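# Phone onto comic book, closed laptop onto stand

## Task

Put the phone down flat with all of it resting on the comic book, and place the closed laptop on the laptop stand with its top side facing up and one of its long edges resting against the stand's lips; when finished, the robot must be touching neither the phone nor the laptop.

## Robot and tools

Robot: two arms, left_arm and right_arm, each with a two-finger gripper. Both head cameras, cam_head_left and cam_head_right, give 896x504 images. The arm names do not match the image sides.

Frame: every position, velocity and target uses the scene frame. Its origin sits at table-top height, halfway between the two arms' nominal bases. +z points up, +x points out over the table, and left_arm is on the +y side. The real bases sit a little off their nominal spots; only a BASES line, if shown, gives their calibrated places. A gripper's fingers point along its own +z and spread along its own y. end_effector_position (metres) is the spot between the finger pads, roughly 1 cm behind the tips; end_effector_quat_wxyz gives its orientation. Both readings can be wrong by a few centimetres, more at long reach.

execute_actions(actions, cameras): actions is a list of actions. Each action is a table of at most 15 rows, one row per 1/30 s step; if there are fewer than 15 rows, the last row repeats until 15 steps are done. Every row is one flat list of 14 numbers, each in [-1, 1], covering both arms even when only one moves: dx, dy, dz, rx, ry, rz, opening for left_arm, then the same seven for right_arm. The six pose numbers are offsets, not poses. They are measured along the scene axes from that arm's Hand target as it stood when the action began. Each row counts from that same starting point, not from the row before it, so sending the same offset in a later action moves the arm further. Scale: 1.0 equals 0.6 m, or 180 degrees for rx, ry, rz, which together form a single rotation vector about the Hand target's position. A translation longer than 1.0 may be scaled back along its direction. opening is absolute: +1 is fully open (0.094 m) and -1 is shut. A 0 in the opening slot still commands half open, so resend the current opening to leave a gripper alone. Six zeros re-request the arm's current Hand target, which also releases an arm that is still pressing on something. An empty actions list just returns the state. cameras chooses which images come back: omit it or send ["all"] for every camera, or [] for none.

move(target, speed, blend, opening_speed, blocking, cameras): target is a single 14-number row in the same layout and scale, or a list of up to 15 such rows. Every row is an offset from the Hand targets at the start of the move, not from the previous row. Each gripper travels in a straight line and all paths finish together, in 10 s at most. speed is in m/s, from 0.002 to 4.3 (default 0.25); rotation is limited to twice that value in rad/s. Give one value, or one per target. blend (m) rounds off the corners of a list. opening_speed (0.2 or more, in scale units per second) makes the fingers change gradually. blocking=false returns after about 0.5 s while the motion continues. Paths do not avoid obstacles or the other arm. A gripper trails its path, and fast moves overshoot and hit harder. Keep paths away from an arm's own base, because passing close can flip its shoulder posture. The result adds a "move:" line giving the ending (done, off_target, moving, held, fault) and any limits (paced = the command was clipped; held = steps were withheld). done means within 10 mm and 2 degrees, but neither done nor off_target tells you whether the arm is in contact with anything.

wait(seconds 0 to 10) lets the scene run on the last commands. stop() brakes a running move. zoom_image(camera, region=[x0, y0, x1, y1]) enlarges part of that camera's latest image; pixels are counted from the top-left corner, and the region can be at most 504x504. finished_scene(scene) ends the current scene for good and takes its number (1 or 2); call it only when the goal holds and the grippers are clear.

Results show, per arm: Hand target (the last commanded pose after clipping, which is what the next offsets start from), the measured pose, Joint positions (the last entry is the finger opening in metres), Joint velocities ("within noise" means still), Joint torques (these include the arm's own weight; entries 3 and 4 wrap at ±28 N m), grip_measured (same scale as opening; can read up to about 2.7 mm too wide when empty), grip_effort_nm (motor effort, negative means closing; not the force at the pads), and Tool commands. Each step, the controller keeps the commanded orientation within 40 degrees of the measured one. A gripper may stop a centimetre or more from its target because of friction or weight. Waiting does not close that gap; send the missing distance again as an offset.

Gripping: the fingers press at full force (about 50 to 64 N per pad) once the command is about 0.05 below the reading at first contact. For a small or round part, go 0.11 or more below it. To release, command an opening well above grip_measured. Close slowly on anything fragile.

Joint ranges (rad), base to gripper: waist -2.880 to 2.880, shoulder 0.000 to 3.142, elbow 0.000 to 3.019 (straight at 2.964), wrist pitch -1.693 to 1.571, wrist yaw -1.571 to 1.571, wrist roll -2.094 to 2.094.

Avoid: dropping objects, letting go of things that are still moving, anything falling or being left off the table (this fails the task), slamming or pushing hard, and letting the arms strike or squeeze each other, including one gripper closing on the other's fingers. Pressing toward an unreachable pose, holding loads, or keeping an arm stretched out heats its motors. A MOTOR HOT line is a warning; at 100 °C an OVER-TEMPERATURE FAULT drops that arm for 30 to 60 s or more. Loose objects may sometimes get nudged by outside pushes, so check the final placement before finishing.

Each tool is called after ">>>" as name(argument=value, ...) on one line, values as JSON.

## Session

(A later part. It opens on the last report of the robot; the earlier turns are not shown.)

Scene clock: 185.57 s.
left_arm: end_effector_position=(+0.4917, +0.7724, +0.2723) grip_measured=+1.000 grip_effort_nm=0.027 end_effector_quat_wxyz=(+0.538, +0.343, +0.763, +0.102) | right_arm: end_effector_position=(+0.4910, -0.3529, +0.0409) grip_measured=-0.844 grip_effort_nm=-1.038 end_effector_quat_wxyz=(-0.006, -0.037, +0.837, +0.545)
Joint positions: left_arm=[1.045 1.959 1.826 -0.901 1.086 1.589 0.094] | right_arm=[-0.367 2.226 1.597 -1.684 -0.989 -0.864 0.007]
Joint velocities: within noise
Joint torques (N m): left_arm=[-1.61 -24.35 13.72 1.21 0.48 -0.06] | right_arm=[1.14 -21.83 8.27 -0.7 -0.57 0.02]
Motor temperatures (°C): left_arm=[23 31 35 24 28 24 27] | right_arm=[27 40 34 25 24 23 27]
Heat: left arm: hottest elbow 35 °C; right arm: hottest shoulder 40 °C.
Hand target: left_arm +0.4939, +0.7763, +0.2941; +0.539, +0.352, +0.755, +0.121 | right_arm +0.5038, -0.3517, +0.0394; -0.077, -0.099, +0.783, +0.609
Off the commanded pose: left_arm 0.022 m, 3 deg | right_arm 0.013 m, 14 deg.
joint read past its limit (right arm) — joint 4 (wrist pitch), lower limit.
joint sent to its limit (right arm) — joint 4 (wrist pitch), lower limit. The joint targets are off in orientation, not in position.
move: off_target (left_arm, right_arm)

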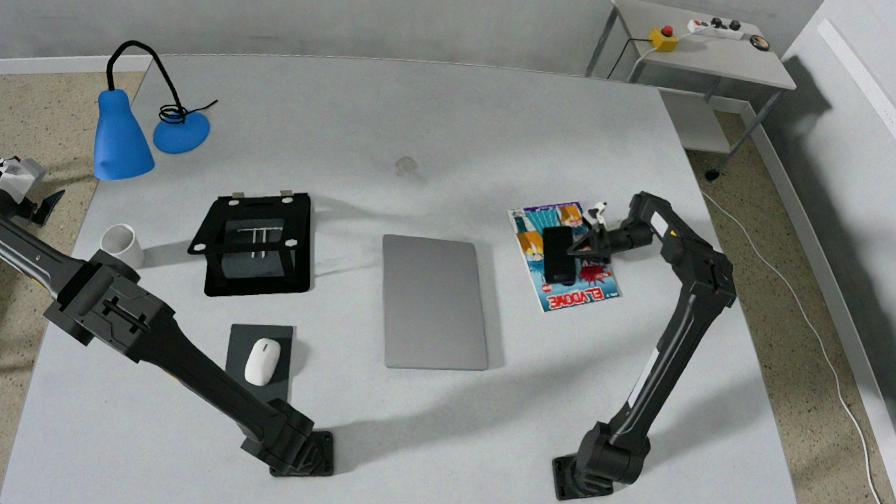

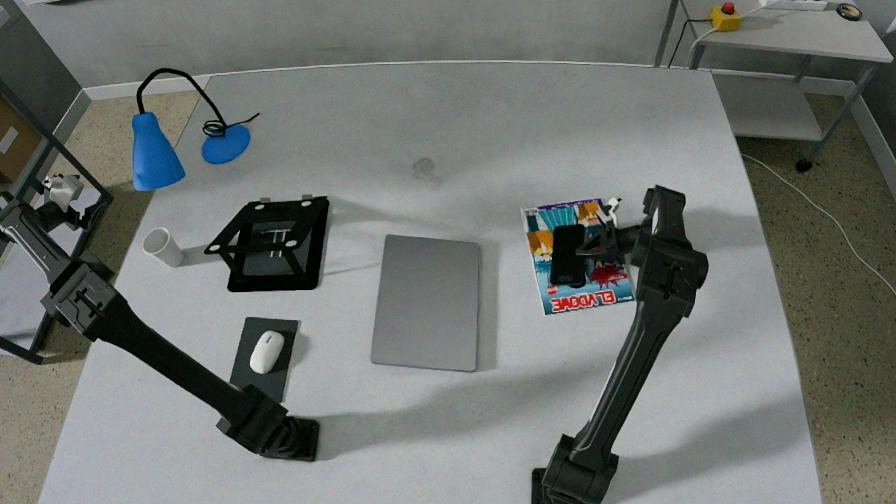

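>>> move(target=[0,0,0,0,0,0,1,0.01,0,-0.028,0,0,0,-0.95], speed=0.07)

>>> zoom_image(camera="cam_head_left", region=[520, 190, 640, 310])

>>> zoom_image(camera="cam_head_right", region=[520, 190, 640, 310])

Scene clock: 191.00 s.
left_arm: end_effector_position=(+0.4918, +0.7724, +0.2720) grip_measured=+1.000 grip_effort_nm=0.022 end_effector_quat_wxyz=(+0.538, +0.343, +0.763, +0.102) | right_arm: end_effector_position=(+0.4959, -0.3523, +0.0355) grip_measured=-0.844 grip_effort_nm=-1.038 end_effector_quat_wxyz=(-0.005, -0.036, +0.835, +0.549)
Joint positions: left_arm=[1.045 1.959 1.826 -0.901 1.086 1.589 0.094] | right_arm=[-0.364 2.246 1.614 -1.684 -0.999 -0.865 0.007]
Joint velocities: within noise
Joint torques (N m): left_arm=[-1.55 -24.18 13.67 0.98 0.5 -0.02] | right_arm=[1.26 -19.6 9.42 -0.83 -0.26 -0.09]
Motor temperatures (°C): left_arm=[23 31 35 24 28 24 27] | right_arm=[27 40 35 25 24 23 27]
Heat: left arm: hottest elbow 35 °C; right arm: hottest shoulder 40 °C.
Hand target: left_arm +0.4940, +0.7763, +0.2938; +0.539, +0.352, +0.755, +0.121 | right_arm +0.5098, -0.3517, +0.0225; -0.077, -0.099, +0.783, +0.609
Off the commanded pose: left_arm 0.023 m, 3 deg | right_arm 0.019 m, 14 deg.
joint read past its limit (right arm) — joint 4 (wrist pitch), lower limit.
joint sent to its limit (right arm) — joint 4 (wrist pitch), lower limit. The joint targets are off in orientation, not in position.
move: off_target (left_arm, right_arm)

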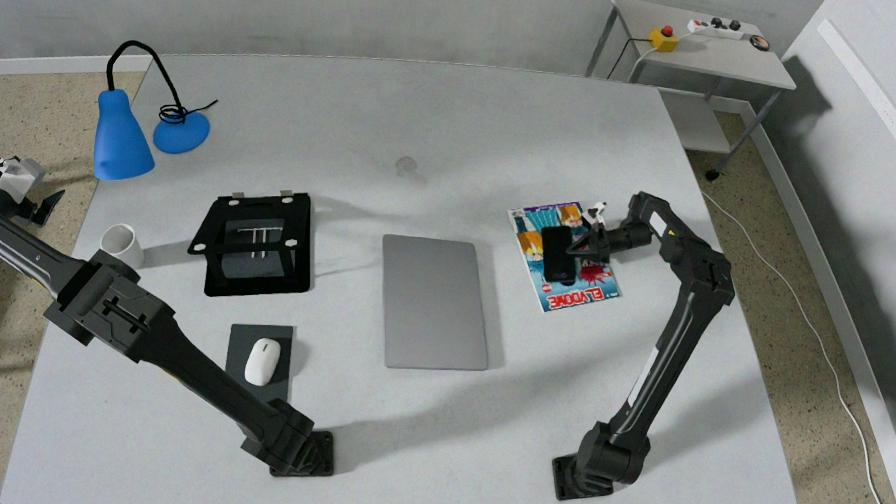

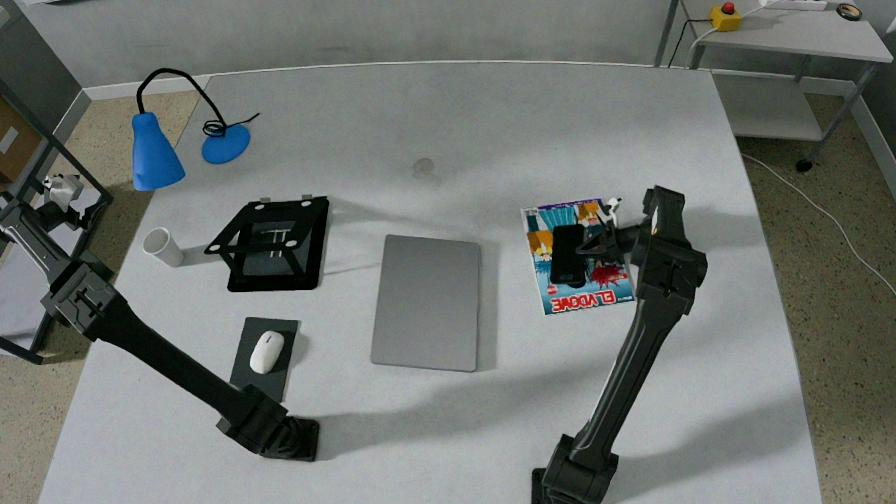

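Scaled by 4.200.

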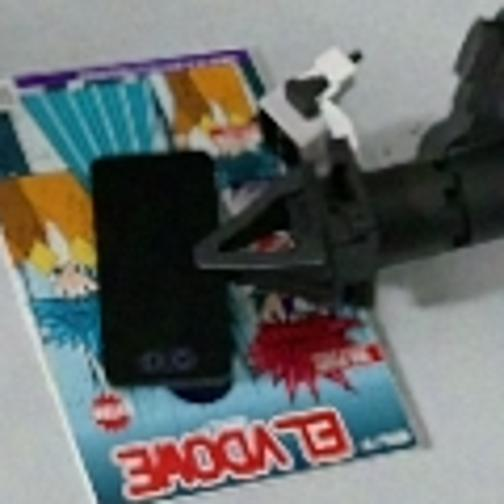

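Scaled by 4.200.

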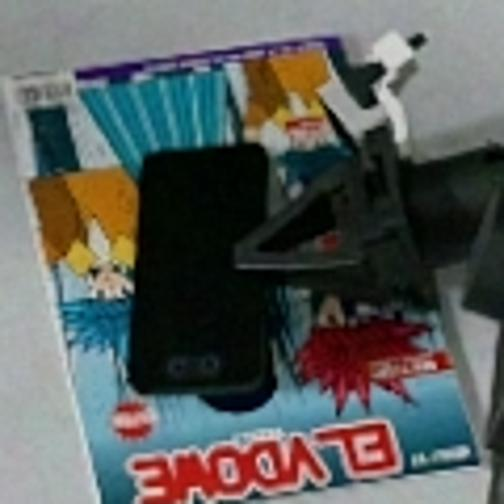

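>>> move(target=[0,0,0,0,0,0,1,0,0,0.015,0,0,0,-0.68], opening_speed=0.3, cameras=[])

>>> move(target=[0,0,0,0,0,0,1,0,-0.15,0.005,0,0,0,-0.68], speed=1.2)

>>> zoom_image(camera="cam_head_left", region=[520, 190, 640, 310])

>>> zoom_image(camera="cam_head_right", region=[520, 190, 640, 310])

Scene clock: 196.53 s.
left_arm: end_effector_position=(+0.4918, +0.7724, +0.2720) grip_measured=+1.000 grip_effort_nm=0.022 end_effector_quat_wxyz=(+0.538, +0.343, +0.763, +0.102) | right_arm: end_effector_position=(+0.4958, -0.3525, +0.0353) grip_measured=-0.682 grip_effort_nm=0.056 end_effector_quat_wxyz=(-0.006, -0.036, +0.836, +0.548)
Joint positions: left_arm=[1.045 1.959 1.826 -0.901 1.086 1.589 0.094] | right_arm=[-0.364 2.246 1.614 -1.684 -0.997 -0.864 0.015]
Joint velocities: within noise
Joint torques (N m): left_arm=[-1.96 -24 13.6 1.18 0.48 -0.02] | right_arm=[1.26 -21.42 8.98 -0.81 -0.37 0.01]
Motor temperatures (°C): left_arm=[23 32 35 24 28 24 27] | right_arm=[27 40 36 25 24 23 27]
Heat: left arm: hottest elbow 35 °C; right arm: hottest shoulder 40 °C.
Hand target: left_arm +0.4940, +0.7763, +0.2938; +0.539, +0.352, +0.755, +0.121 | right_arm +0.5098, -0.3518, +0.0316; -0.077, -0.099, +0.783, +0.609
Off the commanded pose: left_arm 0.022 m, 3 deg | right_arm 0.015 m, 14 deg.
joint read past its limit (right arm) — joint 4 (wrist pitch), lower limit.
joint sent to its limit (right arm) — joint 4 (wrist pitch), lower limit. The joint targets are off in orientation, not in position.
move: off_target (left_arm, right_arm)
No camera images: "cameras" was empty.

Scene clock: 197.67 s.
left_arm: end_effector_position=(+0.4917, +0.7724, +0.2723) grip_measured=+1.000 grip_effort_nm=0.022 end_effector_quat_wxyz=(+0.538, +0.343, +0.763, +0.102) | right_arm: end_effector_position=(+0.4960, -0.4398, +0.0411) grip_measured=-0.681 grip_effort_nm=0.061 end_effector_quat_wxyz=(+0.036, -0.016, +0.858, +0.512)
Joint positions: left_arm=[1.045 1.959 1.826 -0.901 1.086 1.589 0.094] | right_arm=[-0.503 2.246 1.684 -1.684 -0.918 -0.879 0.015]
Joint velocities: within noise
Joint torques (N m): left_arm=[-2.02 -23.06 13.87 1.21 0.5 -0.08] | right_arm=[1.14 -20.89 9.52 -0.76 -0.32 0.06]
Motor temperatures (°C): left_arm=[23 32 35 24 28 24 27] | right_arm=[27 40 36 25 24 23 27]
Heat: left arm: hottest elbow 35 °C; right arm: hottest shoulder 40 °C.
Hand target: left_arm +0.4939, +0.7763, +0.2941; +0.539, +0.352, +0.755, +0.121 | right_arm +0.5097, -0.4418, +0.0344; -0.077, -0.099, +0.783, +0.609
Off the commanded pose: left_arm 0.022 m, 3 deg | right_arm 0.015 m, 21 deg.
joint read past its limit (right arm) — joint 4 (wrist pitch), lower limit.
joint sent to its limit (right arm) — joint 4 (wrist pitch), lower limit. The joint targets are off in orientation, not in position.
move: off_target (left_arm, right_arm)

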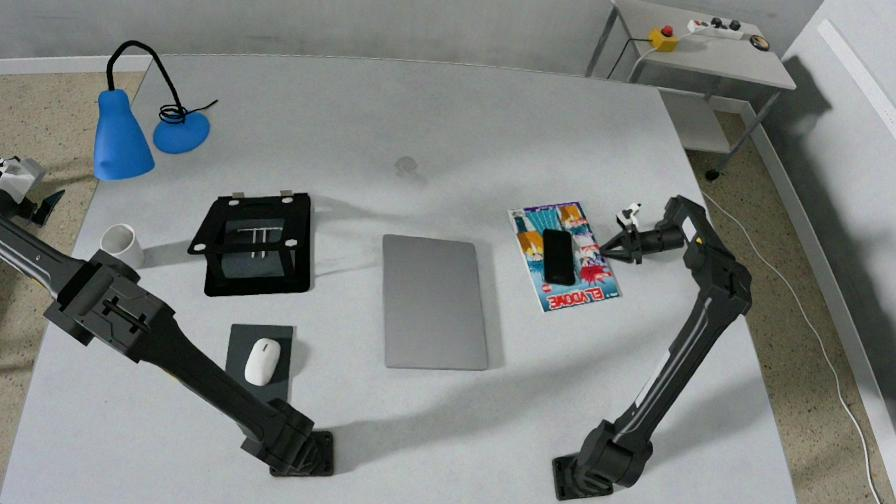

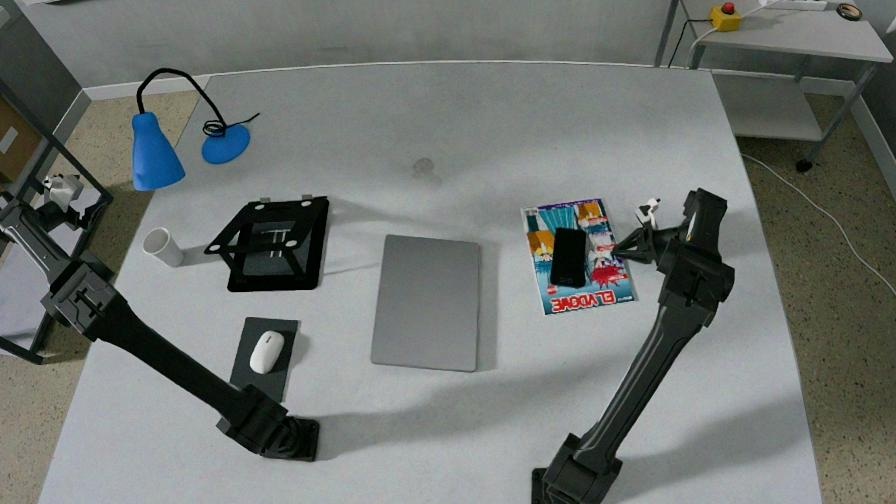

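Scaled by 4.200.

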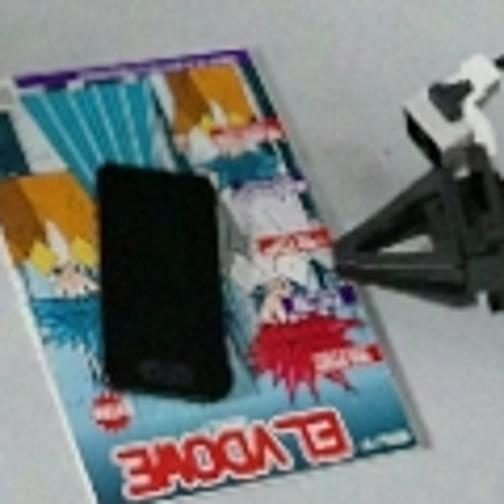

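Scaled by 4.200.

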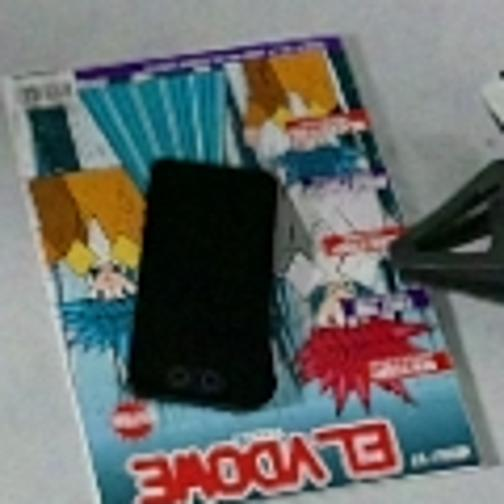

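>>> move(target=[[0,0,0.12,0,0,0,0,0,-0.08,0.2,0,0,0,-0.68],[-0.033,-0.417,0.08,-0.397,0.251,0.667,0.4,-0.267,-0.067,0.367,-0.275,-0.354,0.353,-0.5]], speed=0.35)

>>> zoom_image(camera="cam_head_left", region=[150, 150, 350, 350])

>>> zoom_image(camera="cam_head_right", region=[150, 150, 350, 350])

Scene clock: 256.27 s.
left_arm: end_effector_position=(+0.4656, +0.5289, +0.3174) grip_measured=+0.397 grip_effort_nm=0.129 end_effector_quat_wxyz=(-0.032, +0.708, -0.706, +0.004) | right_arm: end_effector_position=(+0.3494, -0.4869, +0.2565) grip_measured=-0.502 grip_effort_nm=0.066 end_effector_quat_wxyz=(+0.001, +0.700, -0.715, -0.003)
Joint positions: left_arm=[0.552 1.673 1.837 -1.67 -0.006 -0.992 0.066] | right_arm=[-0.444 1.434 1.401 -1.543 -0.001 -1.988 0.023]
Joint velocities: within noise
Joint torques (N m): left_arm=[-2.49 -18.2 14.94 0.08 -0.01 -0.05] | right_arm=[1.32 -14.62 7.31 0.39 0.02 0.09]
Motor temperatures (°C): left_arm=[23 32 36 24 28 24 27] | right_arm=[27 40 36 25 24 23 26]
Heat: left arm: hottest elbow 36 °C; right arm: hottest shoulder 40 °C.
Hand target: left_arm +0.4742, +0.5260, +0.3422; +0.000, +0.707, -0.707, -0.001 | right_arm +0.3495, -0.4819, +0.2547; +0.000, +0.706, -0.708, +0.000
Off the commanded pose: left_arm 0.026 m, 4 deg | right_arm 0.005 m, 1 deg.
joint sent to its limit (left arm) — joint 4 (wrist pitch), lower limit. The joint targets are off in orientation, not in position.
move: off_target (left_arm); target 2's new opening was sent with left_arm's hand 0.026 m and 4 deg from that target

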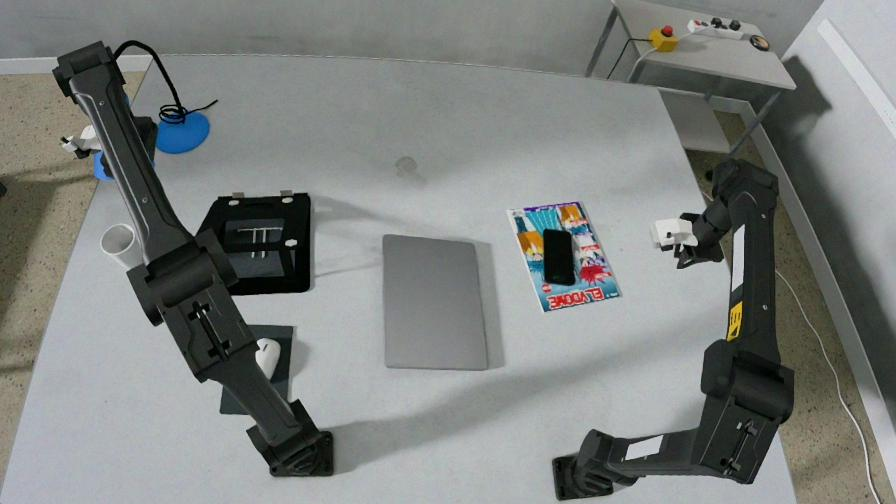

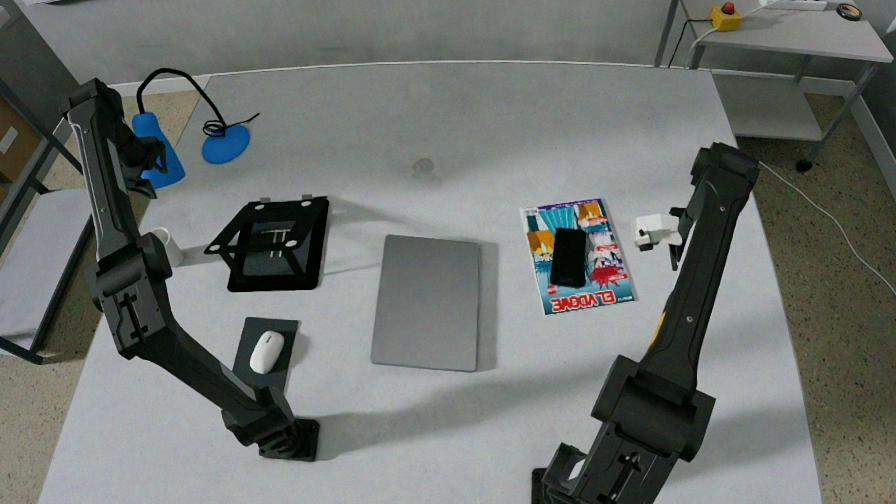

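Scaled by 2.520.

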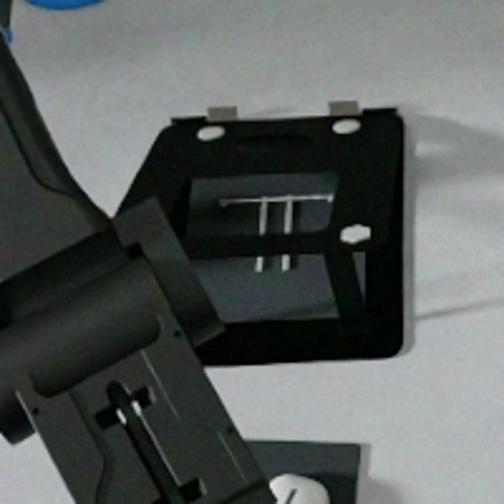

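Scaled by 2.520.

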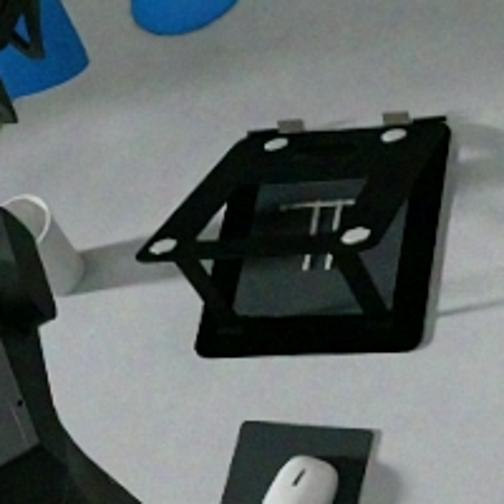

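>>> move(target=[0,0,-0.15,0,0,0,0.4,0,0,0,0,0,0,-0.5])

>>> zoom_image(camera="cam_head_left", region=[80, 120, 330, 320])

>>> zoom_image(camera="cam_head_right", region=[100, 120, 350, 320])

Scene clock: 269.73 s.
left_arm: end_effector_position=(+0.4690, +0.5310, +0.2523) grip_measured=+0.398 grip_effort_nm=0.129 end_effector_quat_wxyz=(+0.005, +0.708, -0.706, -0.003) | right_arm: end_effector_position=(+0.3494, -0.4869, +0.2565) grip_measured=-0.501 grip_effort_nm=0.066 end_effector_quat_wxyz=(+0.001, +0.700, -0.715, -0.003)
Joint positions: left_arm=[0.552 1.72 1.728 -1.59 -0.005 -0.993 0.066] | right_arm=[-0.444 1.434 1.401 -1.543 -0.001 -1.988 0.023]
Joint velocities: within noise
Joint torques (N m): left_arm=[-2.32 -18.37 10.09 0.77 0 -0.04] | right_arm=[1.2 -14.62 7.31 0.39 0.02 0.08]
Motor temperatures (°C): left_arm=[23 32 37 24 27 24 27] | right_arm=[27 38 36 25 24 23 26]
Heat: left arm: hottest elbow 37 °C; right arm: hottest shoulder 38 °C.
Hand target: left_arm +0.4742, +0.5260, +0.2520; +0.000, +0.707, -0.707, -0.001 | right_arm +0.3495, -0.4819, +0.2547; +0.000, +0.706, -0.708, +0.000
Off the commanded pose: left_arm 0.007 m, 1 deg | right_arm 0.005 m, 1 deg.
move: done

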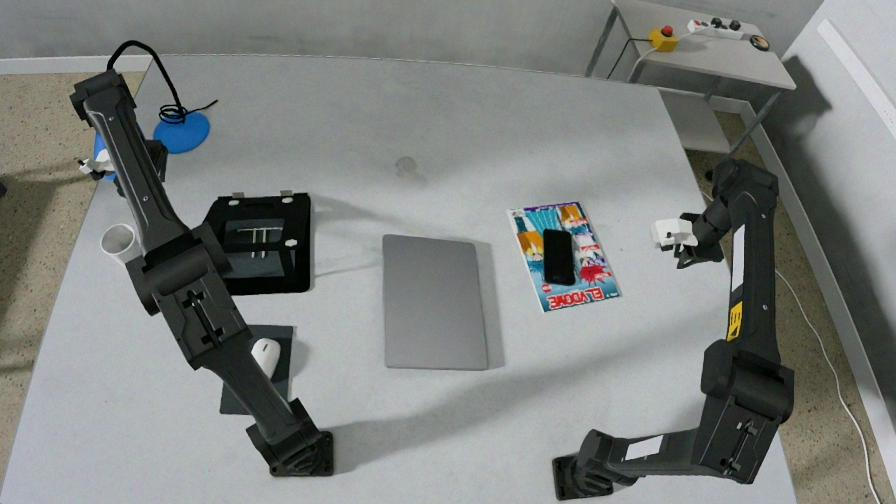

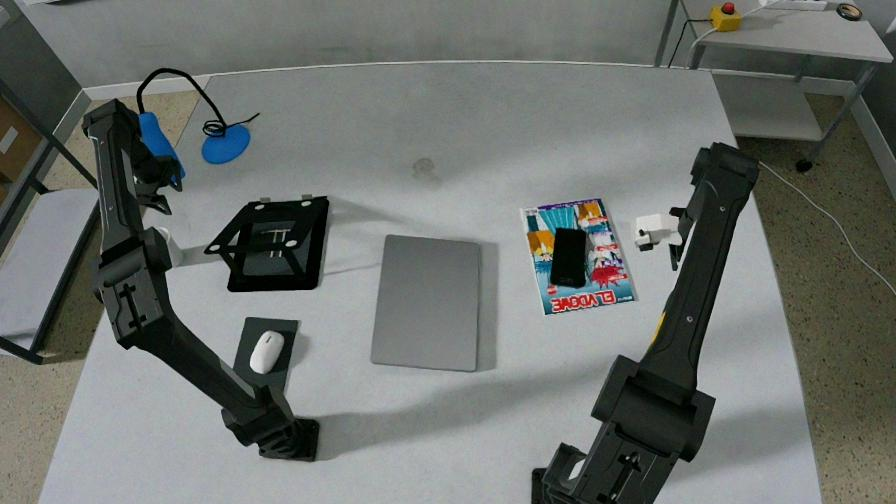

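Scaled by 2.016.

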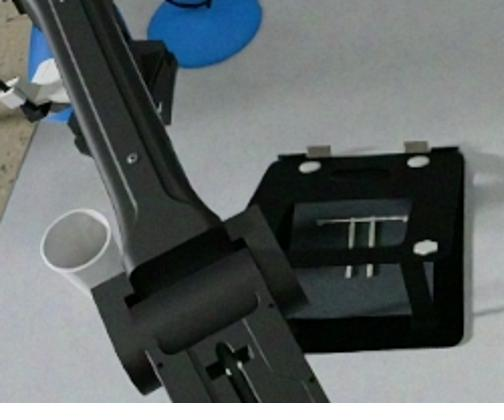

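Scaled by 2.016.

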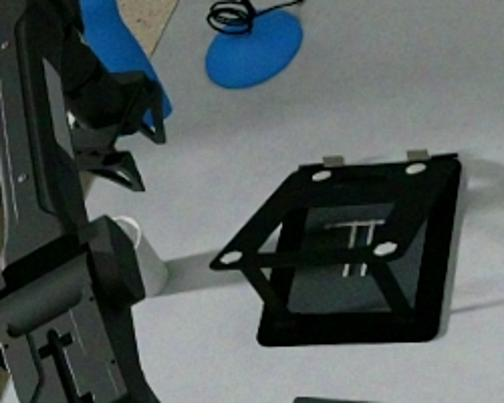

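>>> move(target=[-0.12,-0.27,-0.03,0,0,0,0.4,0,0,0,0,0,0,-0.5])

>>> zoom_image(camera="cam_head_left", region=[150, 150, 350, 310])

>>> zoom_image(camera="cam_head_right", region=[150, 150, 350, 310])

Scene clock: 282.43 s.
left_arm: end_effector_position=(+0.4024, +0.3678, +0.2322) grip_measured=+0.398 grip_effort_nm=0.125 end_effector_quat_wxyz=(+0.008, +0.707, -0.707, -0.003) | right_arm: end_effector_position=(+0.3494, -0.4869, +0.2565) grip_measured=-0.501 grip_effort_nm=0.071 end_effector_quat_wxyz=(+0.001, +0.700, -0.715, -0.003)
Joint positions: left_arm=[0.298 1.379 1.282 -1.491 0.001 -1.245 0.066] | right_arm=[-0.444 1.434 1.401 -1.543 -0.001 -1.988 0.023]
Joint velocities: within noise
Joint torques (N m): left_arm=[-2.49 -14.04 9.4 0.64 -0.24 -0.07] | right_arm=[1.32 -14.56 7.28 0.4 0.02 0.08]
Motor temperatures (°C): left_arm=[23 32 37 24 27 24 27] | right_arm=[27 37 36 25 24 23 26]
Heat: left arm: hottest elbow 37 °C; right arm: hottest shoulder 37 °C.
Hand target: left_arm +0.4021, +0.3640, +0.2341; +0.000, +0.707, -0.707, -0.001 | right_arm +0.3495, -0.4819, +0.2547; +0.000, +0.706, -0.708, +0.000
Off the commanded pose: left_arm 0.004 m, 1 deg | right_arm 0.005 m, 1 deg.
move: done

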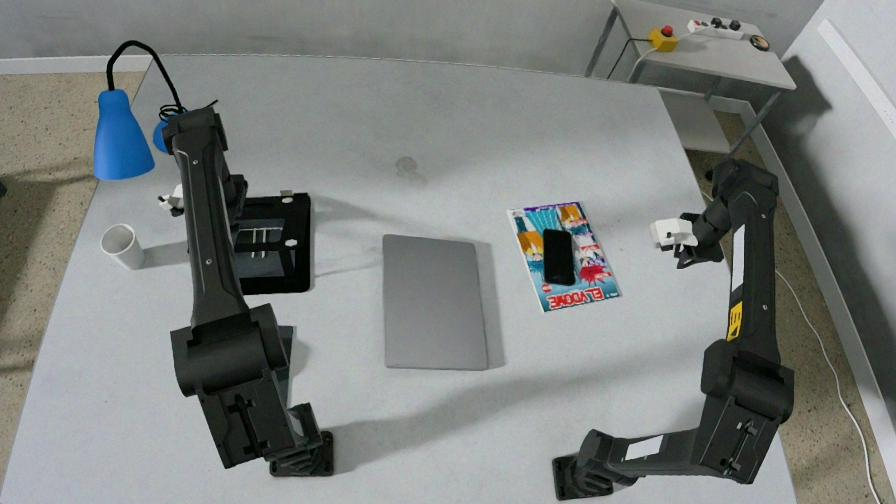

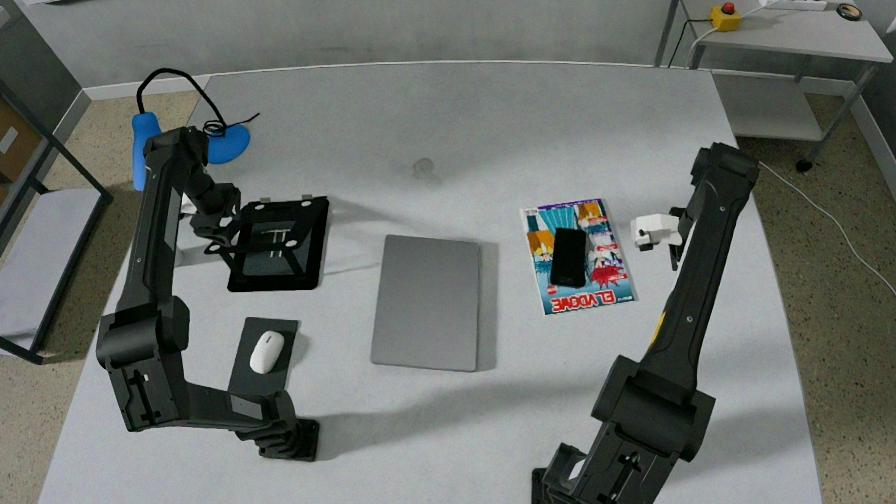

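Scaled by 2.520.

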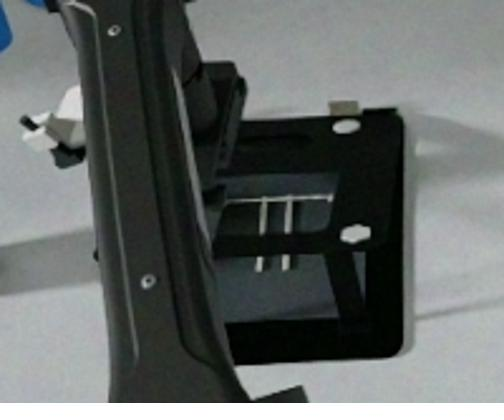

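Scaled by 2.520.

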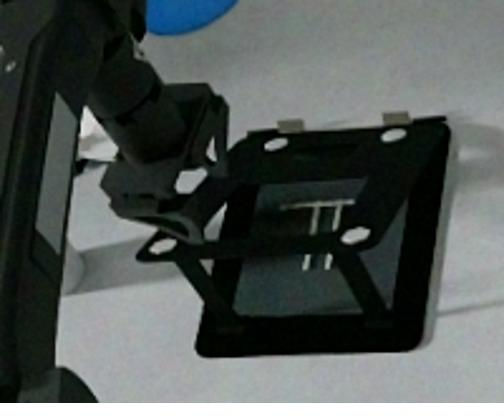

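>>> move(target=[0.035,-0.065,-0.1,0,0,0,0.4,0,0,0,0,0,0,-0.5])

>>> zoom_image(camera="cam_head_left", region=[150, 150, 350, 310])

>>> zoom_image(camera="cam_head_right", region=[150, 150, 350, 310])

Scene clock: 286.50 s.
left_arm: end_effector_position=(+0.4217, +0.3283, +0.1791) grip_measured=+0.398 grip_effort_nm=0.129 end_effector_quat_wxyz=(+0.000, +0.707, -0.707, +0.001) | right_arm: end_effector_position=(+0.3494, -0.4869, +0.2565) grip_measured=-0.501 grip_effort_nm=0.066 end_effector_quat_wxyz=(+0.001, +0.700, -0.715, -0.003)
Joint positions: left_arm=[0.188 1.412 1.173 -1.332 0.001 -1.354 0.066] | right_arm=[-0.444 1.434 1.401 -1.543 -0.001 -1.988 0.023]
Joint velocities: within noise
Joint torques (N m): left_arm=[-2.67 -12.28 9.43 0.73 -0.2 -0.03] | right_arm=[1.32 -14.68 7.3 0.42 0.02 0.09]
Motor temperatures (°C): left_arm=[23 31 36 24 27 24 27] | right_arm=[27 36 36 25 24 23 26]
Heat: left arm: hottest elbow 36 °C; right arm: hottest shoulder 36 °C.
Hand target: left_arm +0.4232, +0.3250, +0.1741; +0.000, +0.707, -0.707, -0.001 | right_arm +0.3495, -0.4819, +0.2547; +0.000, +0.706, -0.708, +0.000
Off the commanded pose: left_arm 0.006 m, 0 deg | right_arm 0.005 m, 1 deg.
move: done

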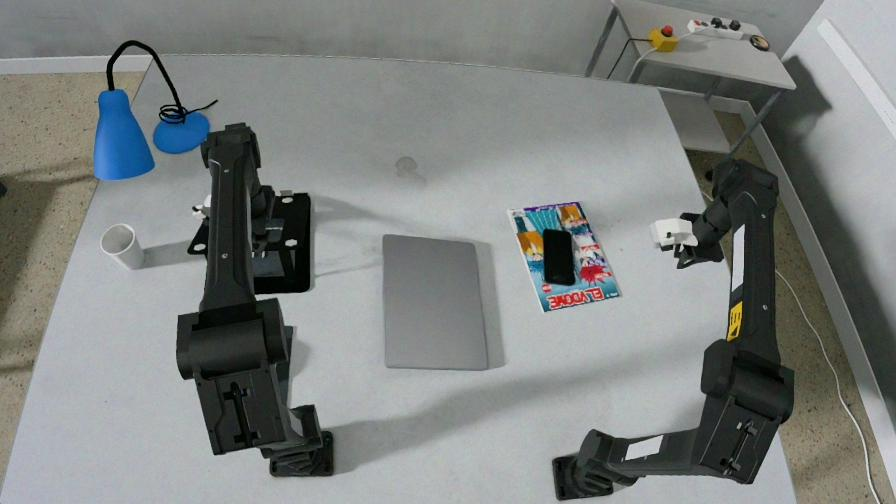

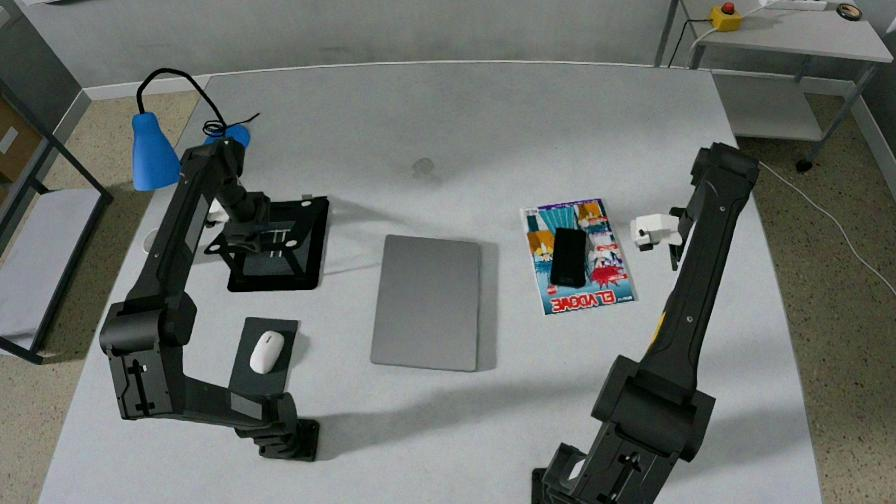

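Scaled by 2.520.

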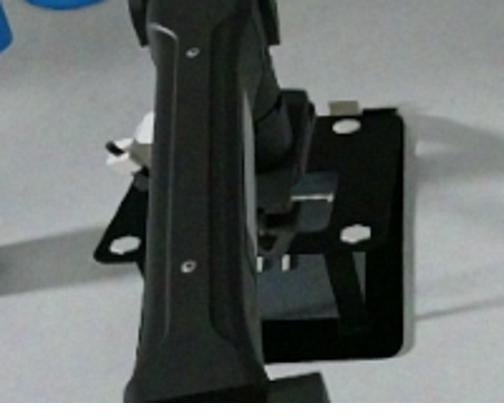

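Scaled by 2.520.

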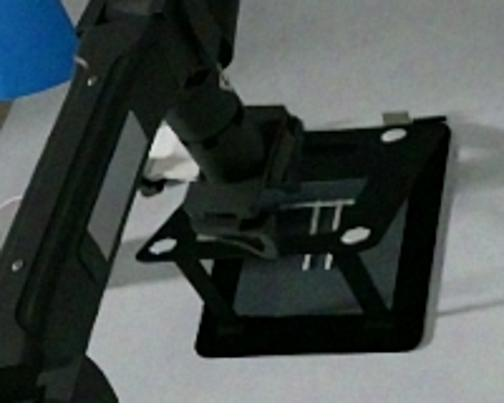

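>>> move(target=[0,0,-0.11,0,0,0,0.4,0,0,0,0,0,0,-0.5], speed=0.08)

>>> zoom_image(camera="cam_head_left", region=[150, 150, 350, 310])

>>> zoom_image(camera="cam_head_right", region=[200, 170, 350, 310])

Scene clock: 297.87 s.
left_arm: end_effector_position=(+0.4228, +0.3286, +0.1143) grip_measured=+0.398 grip_effort_nm=0.129 end_effector_quat_wxyz=(-0.002, +0.707, -0.707, +0.002) | right_arm: end_effector_position=(+0.3494, -0.4869, +0.2565) grip_measured=-0.501 grip_effort_nm=0.066 end_effector_quat_wxyz=(+0.001, +0.700, -0.715, -0.003)
Joint positions: left_arm=[0.188 1.469 1.054 -1.152 0.001 -1.355 0.066] | right_arm=[-0.444 1.434 1.401 -1.543 -0.001 -1.988 0.023]
Joint velocities: within noise
Joint torques (N m): left_arm=[-2.37 -12.22 8.68 0.81 -0.18 -0.07] | right_arm=[1.32 -14.74 7.32 0.4 0.02 0.09]
Motor temperatures (°C): left_arm=[23 30 36 24 27 24 27] | right_arm=[27 36 36 25 24 23 25]
Heat: left arm: hottest elbow 36 °C; right arm: hottest shoulder 36 °C.
Hand target: left_arm +0.4232, +0.3251, +0.1081; +0.000, +0.707, -0.707, -0.001 | right_arm +0.3495, -0.4819, +0.2547; +0.000, +0.706, -0.708, +0.000
Off the commanded pose: left_arm 0.007 m, 0 deg | right_arm 0.005 m, 1 deg.
move: done

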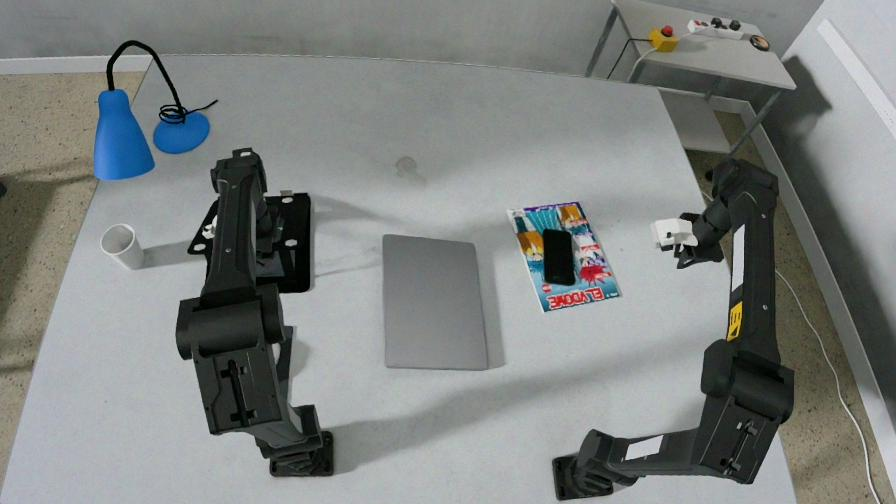

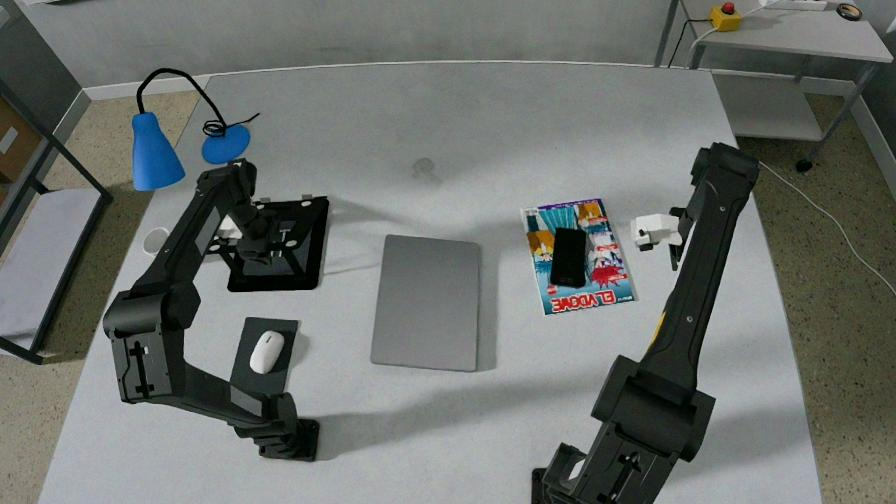

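Scaled by 2.520.

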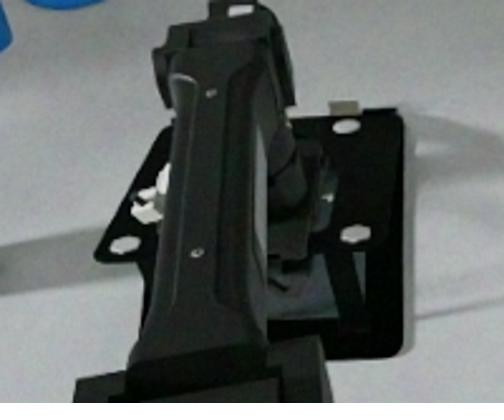

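Scaled by 3.360.

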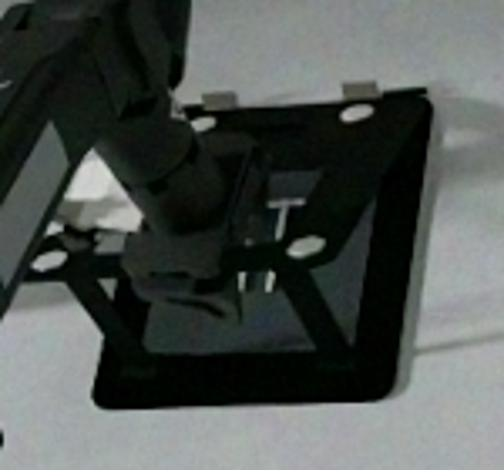

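>>> move(target=[0,0,0,0,0,0,-0.7,0,0,0,0,0,0,-0.5], opening_speed=0.4)

>>> zoom_image(camera="cam_head_right", region=[200, 170, 350, 310])

Scene clock: 302.90 s.
left_arm: end_effector_position=(+0.4214, +0.3286, +0.1128) grip_measured=-0.367 grip_effort_nm=-1.004 end_effector_quat_wxyz=(-0.001, +0.723, -0.691, +0.000) | right_arm: end_effector_position=(+0.3494, -0.4869, +0.2565) grip_measured=-0.501 grip_effort_nm=0.066 end_effector_quat_wxyz=(+0.001, +0.700, -0.715, -0.003)
Joint positions: left_arm=[0.188 1.469 1.05 -1.15 -0.001 -1.4 0.03] | right_arm=[-0.444 1.434 1.401 -1.543 -0.001 -1.988 0.023]
Joint velocities: within noise
Joint torques (N m): left_arm=[-2.2 -12.28 9.29 0.66 -0.09 0.33] | right_arm=[1.32 -14.68 7.28 0.39 0.02 0.09]
Motor temperatures (°C): left_arm=[23 30 36 24 27 24 27] | right_arm=[27 35 36 25 24 23 25]
Heat: left arm: hottest elbow 36 °C; right arm: hottest elbow 36 °C.
Hand target: left_arm +0.4232, +0.3251, +0.1082; -0.001, +0.707, -0.707, -0.001 | right_arm +0.3495, -0.4819, +0.2547; +0.000, +0.706, -0.708, +0.000
Off the commanded pose: left_arm 0.006 m, 3 deg | right_arm 0.005 m, 1 deg.
move: off_target (left_arm)

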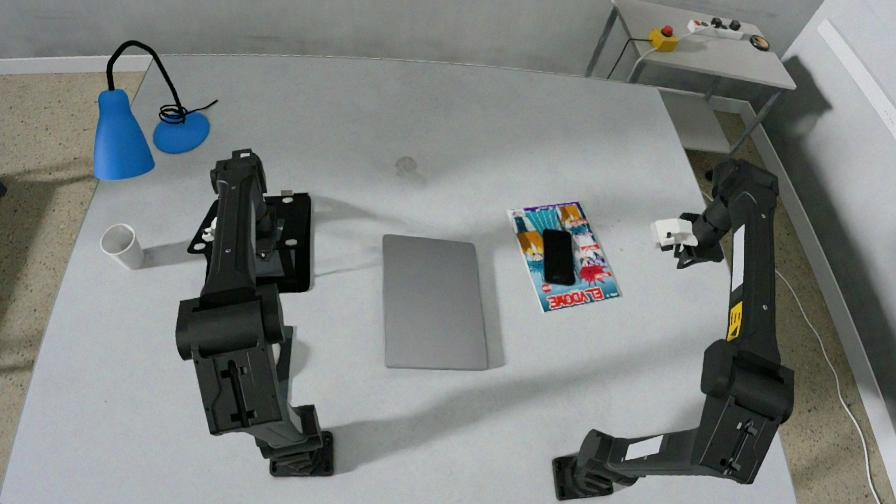

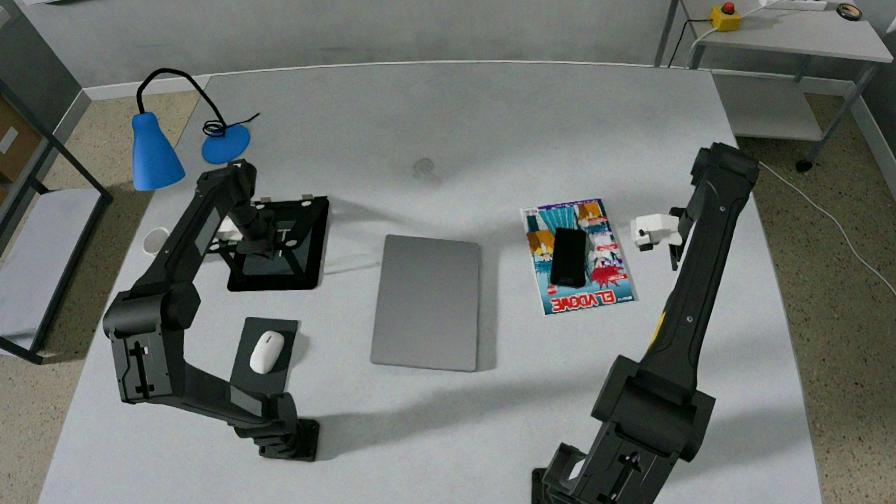

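Scaled by 3.360.

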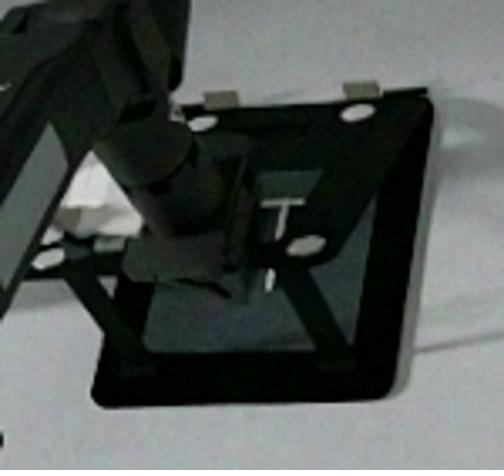

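>>> move(target=[0.015,0.075,0.005,0,0,-0.5,-0.7,0,0,0,0,0,0,-0.5], speed=0.2)

>>> zoom_image(camera="cam_head_right", region=[180, 170, 430, 340])

>>> zoom_image(camera="cam_head_left", region=[180, 170, 430, 340])

Scene clock: 317.20 s.
left_arm: end_effector_position=(+0.4230, +0.3646, +0.1121) grip_measured=-0.378 grip_effort_nm=-1.004 end_effector_quat_wxyz=(+0.005, -0.036, +0.999, +0.001) | right_arm: end_effector_position=(+0.3494, -0.4869, +0.2565) grip_measured=-0.501 grip_effort_nm=0.071 end_effector_quat_wxyz=(+0.001, +0.700, -0.715, -0.003)
Joint positions: left_arm=[0.274 1.491 1.072 -1.141 0.002 0.231 0.029] | right_arm=[-0.444 1.434 1.401 -1.543 -0.001 -1.988 0.023]
Joint velocities: within noise
Joint torques (N m): left_arm=[-1.55 -11.46 12.52 0.24 -0.12 0.77] | right_arm=[1.38 -14.62 7.31 0.42 0.02 0.08]
Motor temperatures (°C): left_arm=[23 29 36 24 27 24 27] | right_arm=[27 35 36 25 24 23 25]
Heat: left arm: hottest elbow 36 °C; right arm: hottest elbow 36 °C.
Hand target: left_arm +0.4322, +0.3701, +0.1112; +0.001, +0.000, +1.000, +0.000 | right_arm +0.3495, -0.4819, +0.2547; +0.000, +0.706, -0.708, +0.000
Off the commanded pose: left_arm 0.011 m, 4 deg | right_arm 0.005 m, 1 deg.
move: off_target (left_arm)

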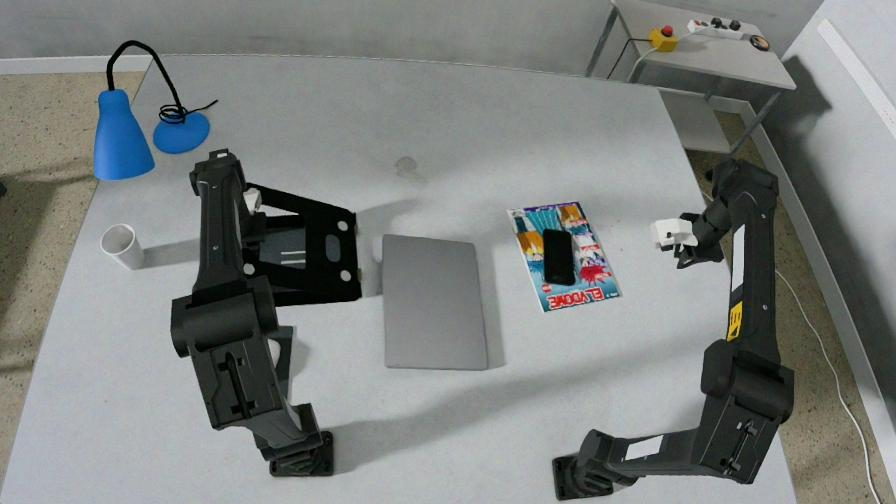

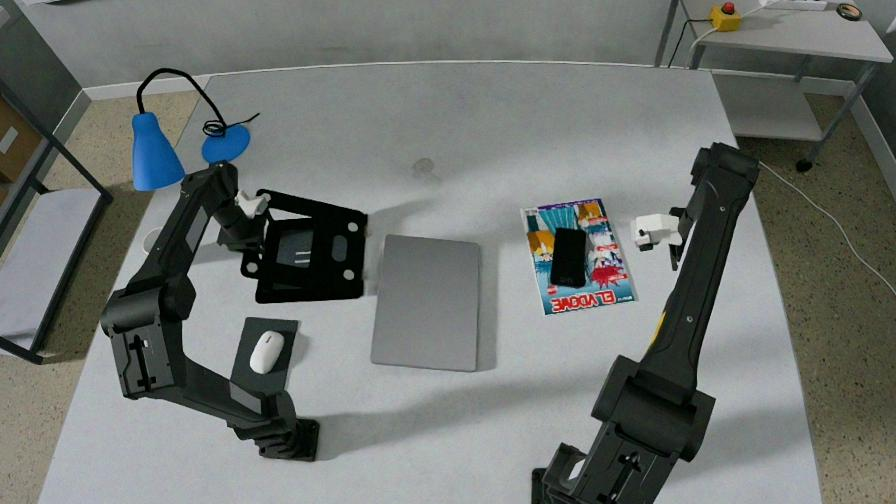

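Scaled by 2.016.

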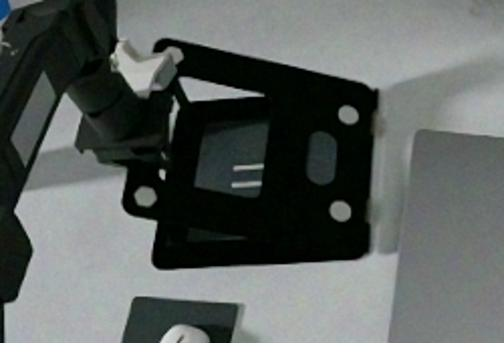

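Scaled by 2.016.

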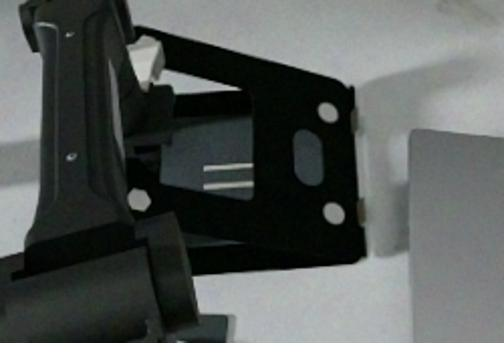

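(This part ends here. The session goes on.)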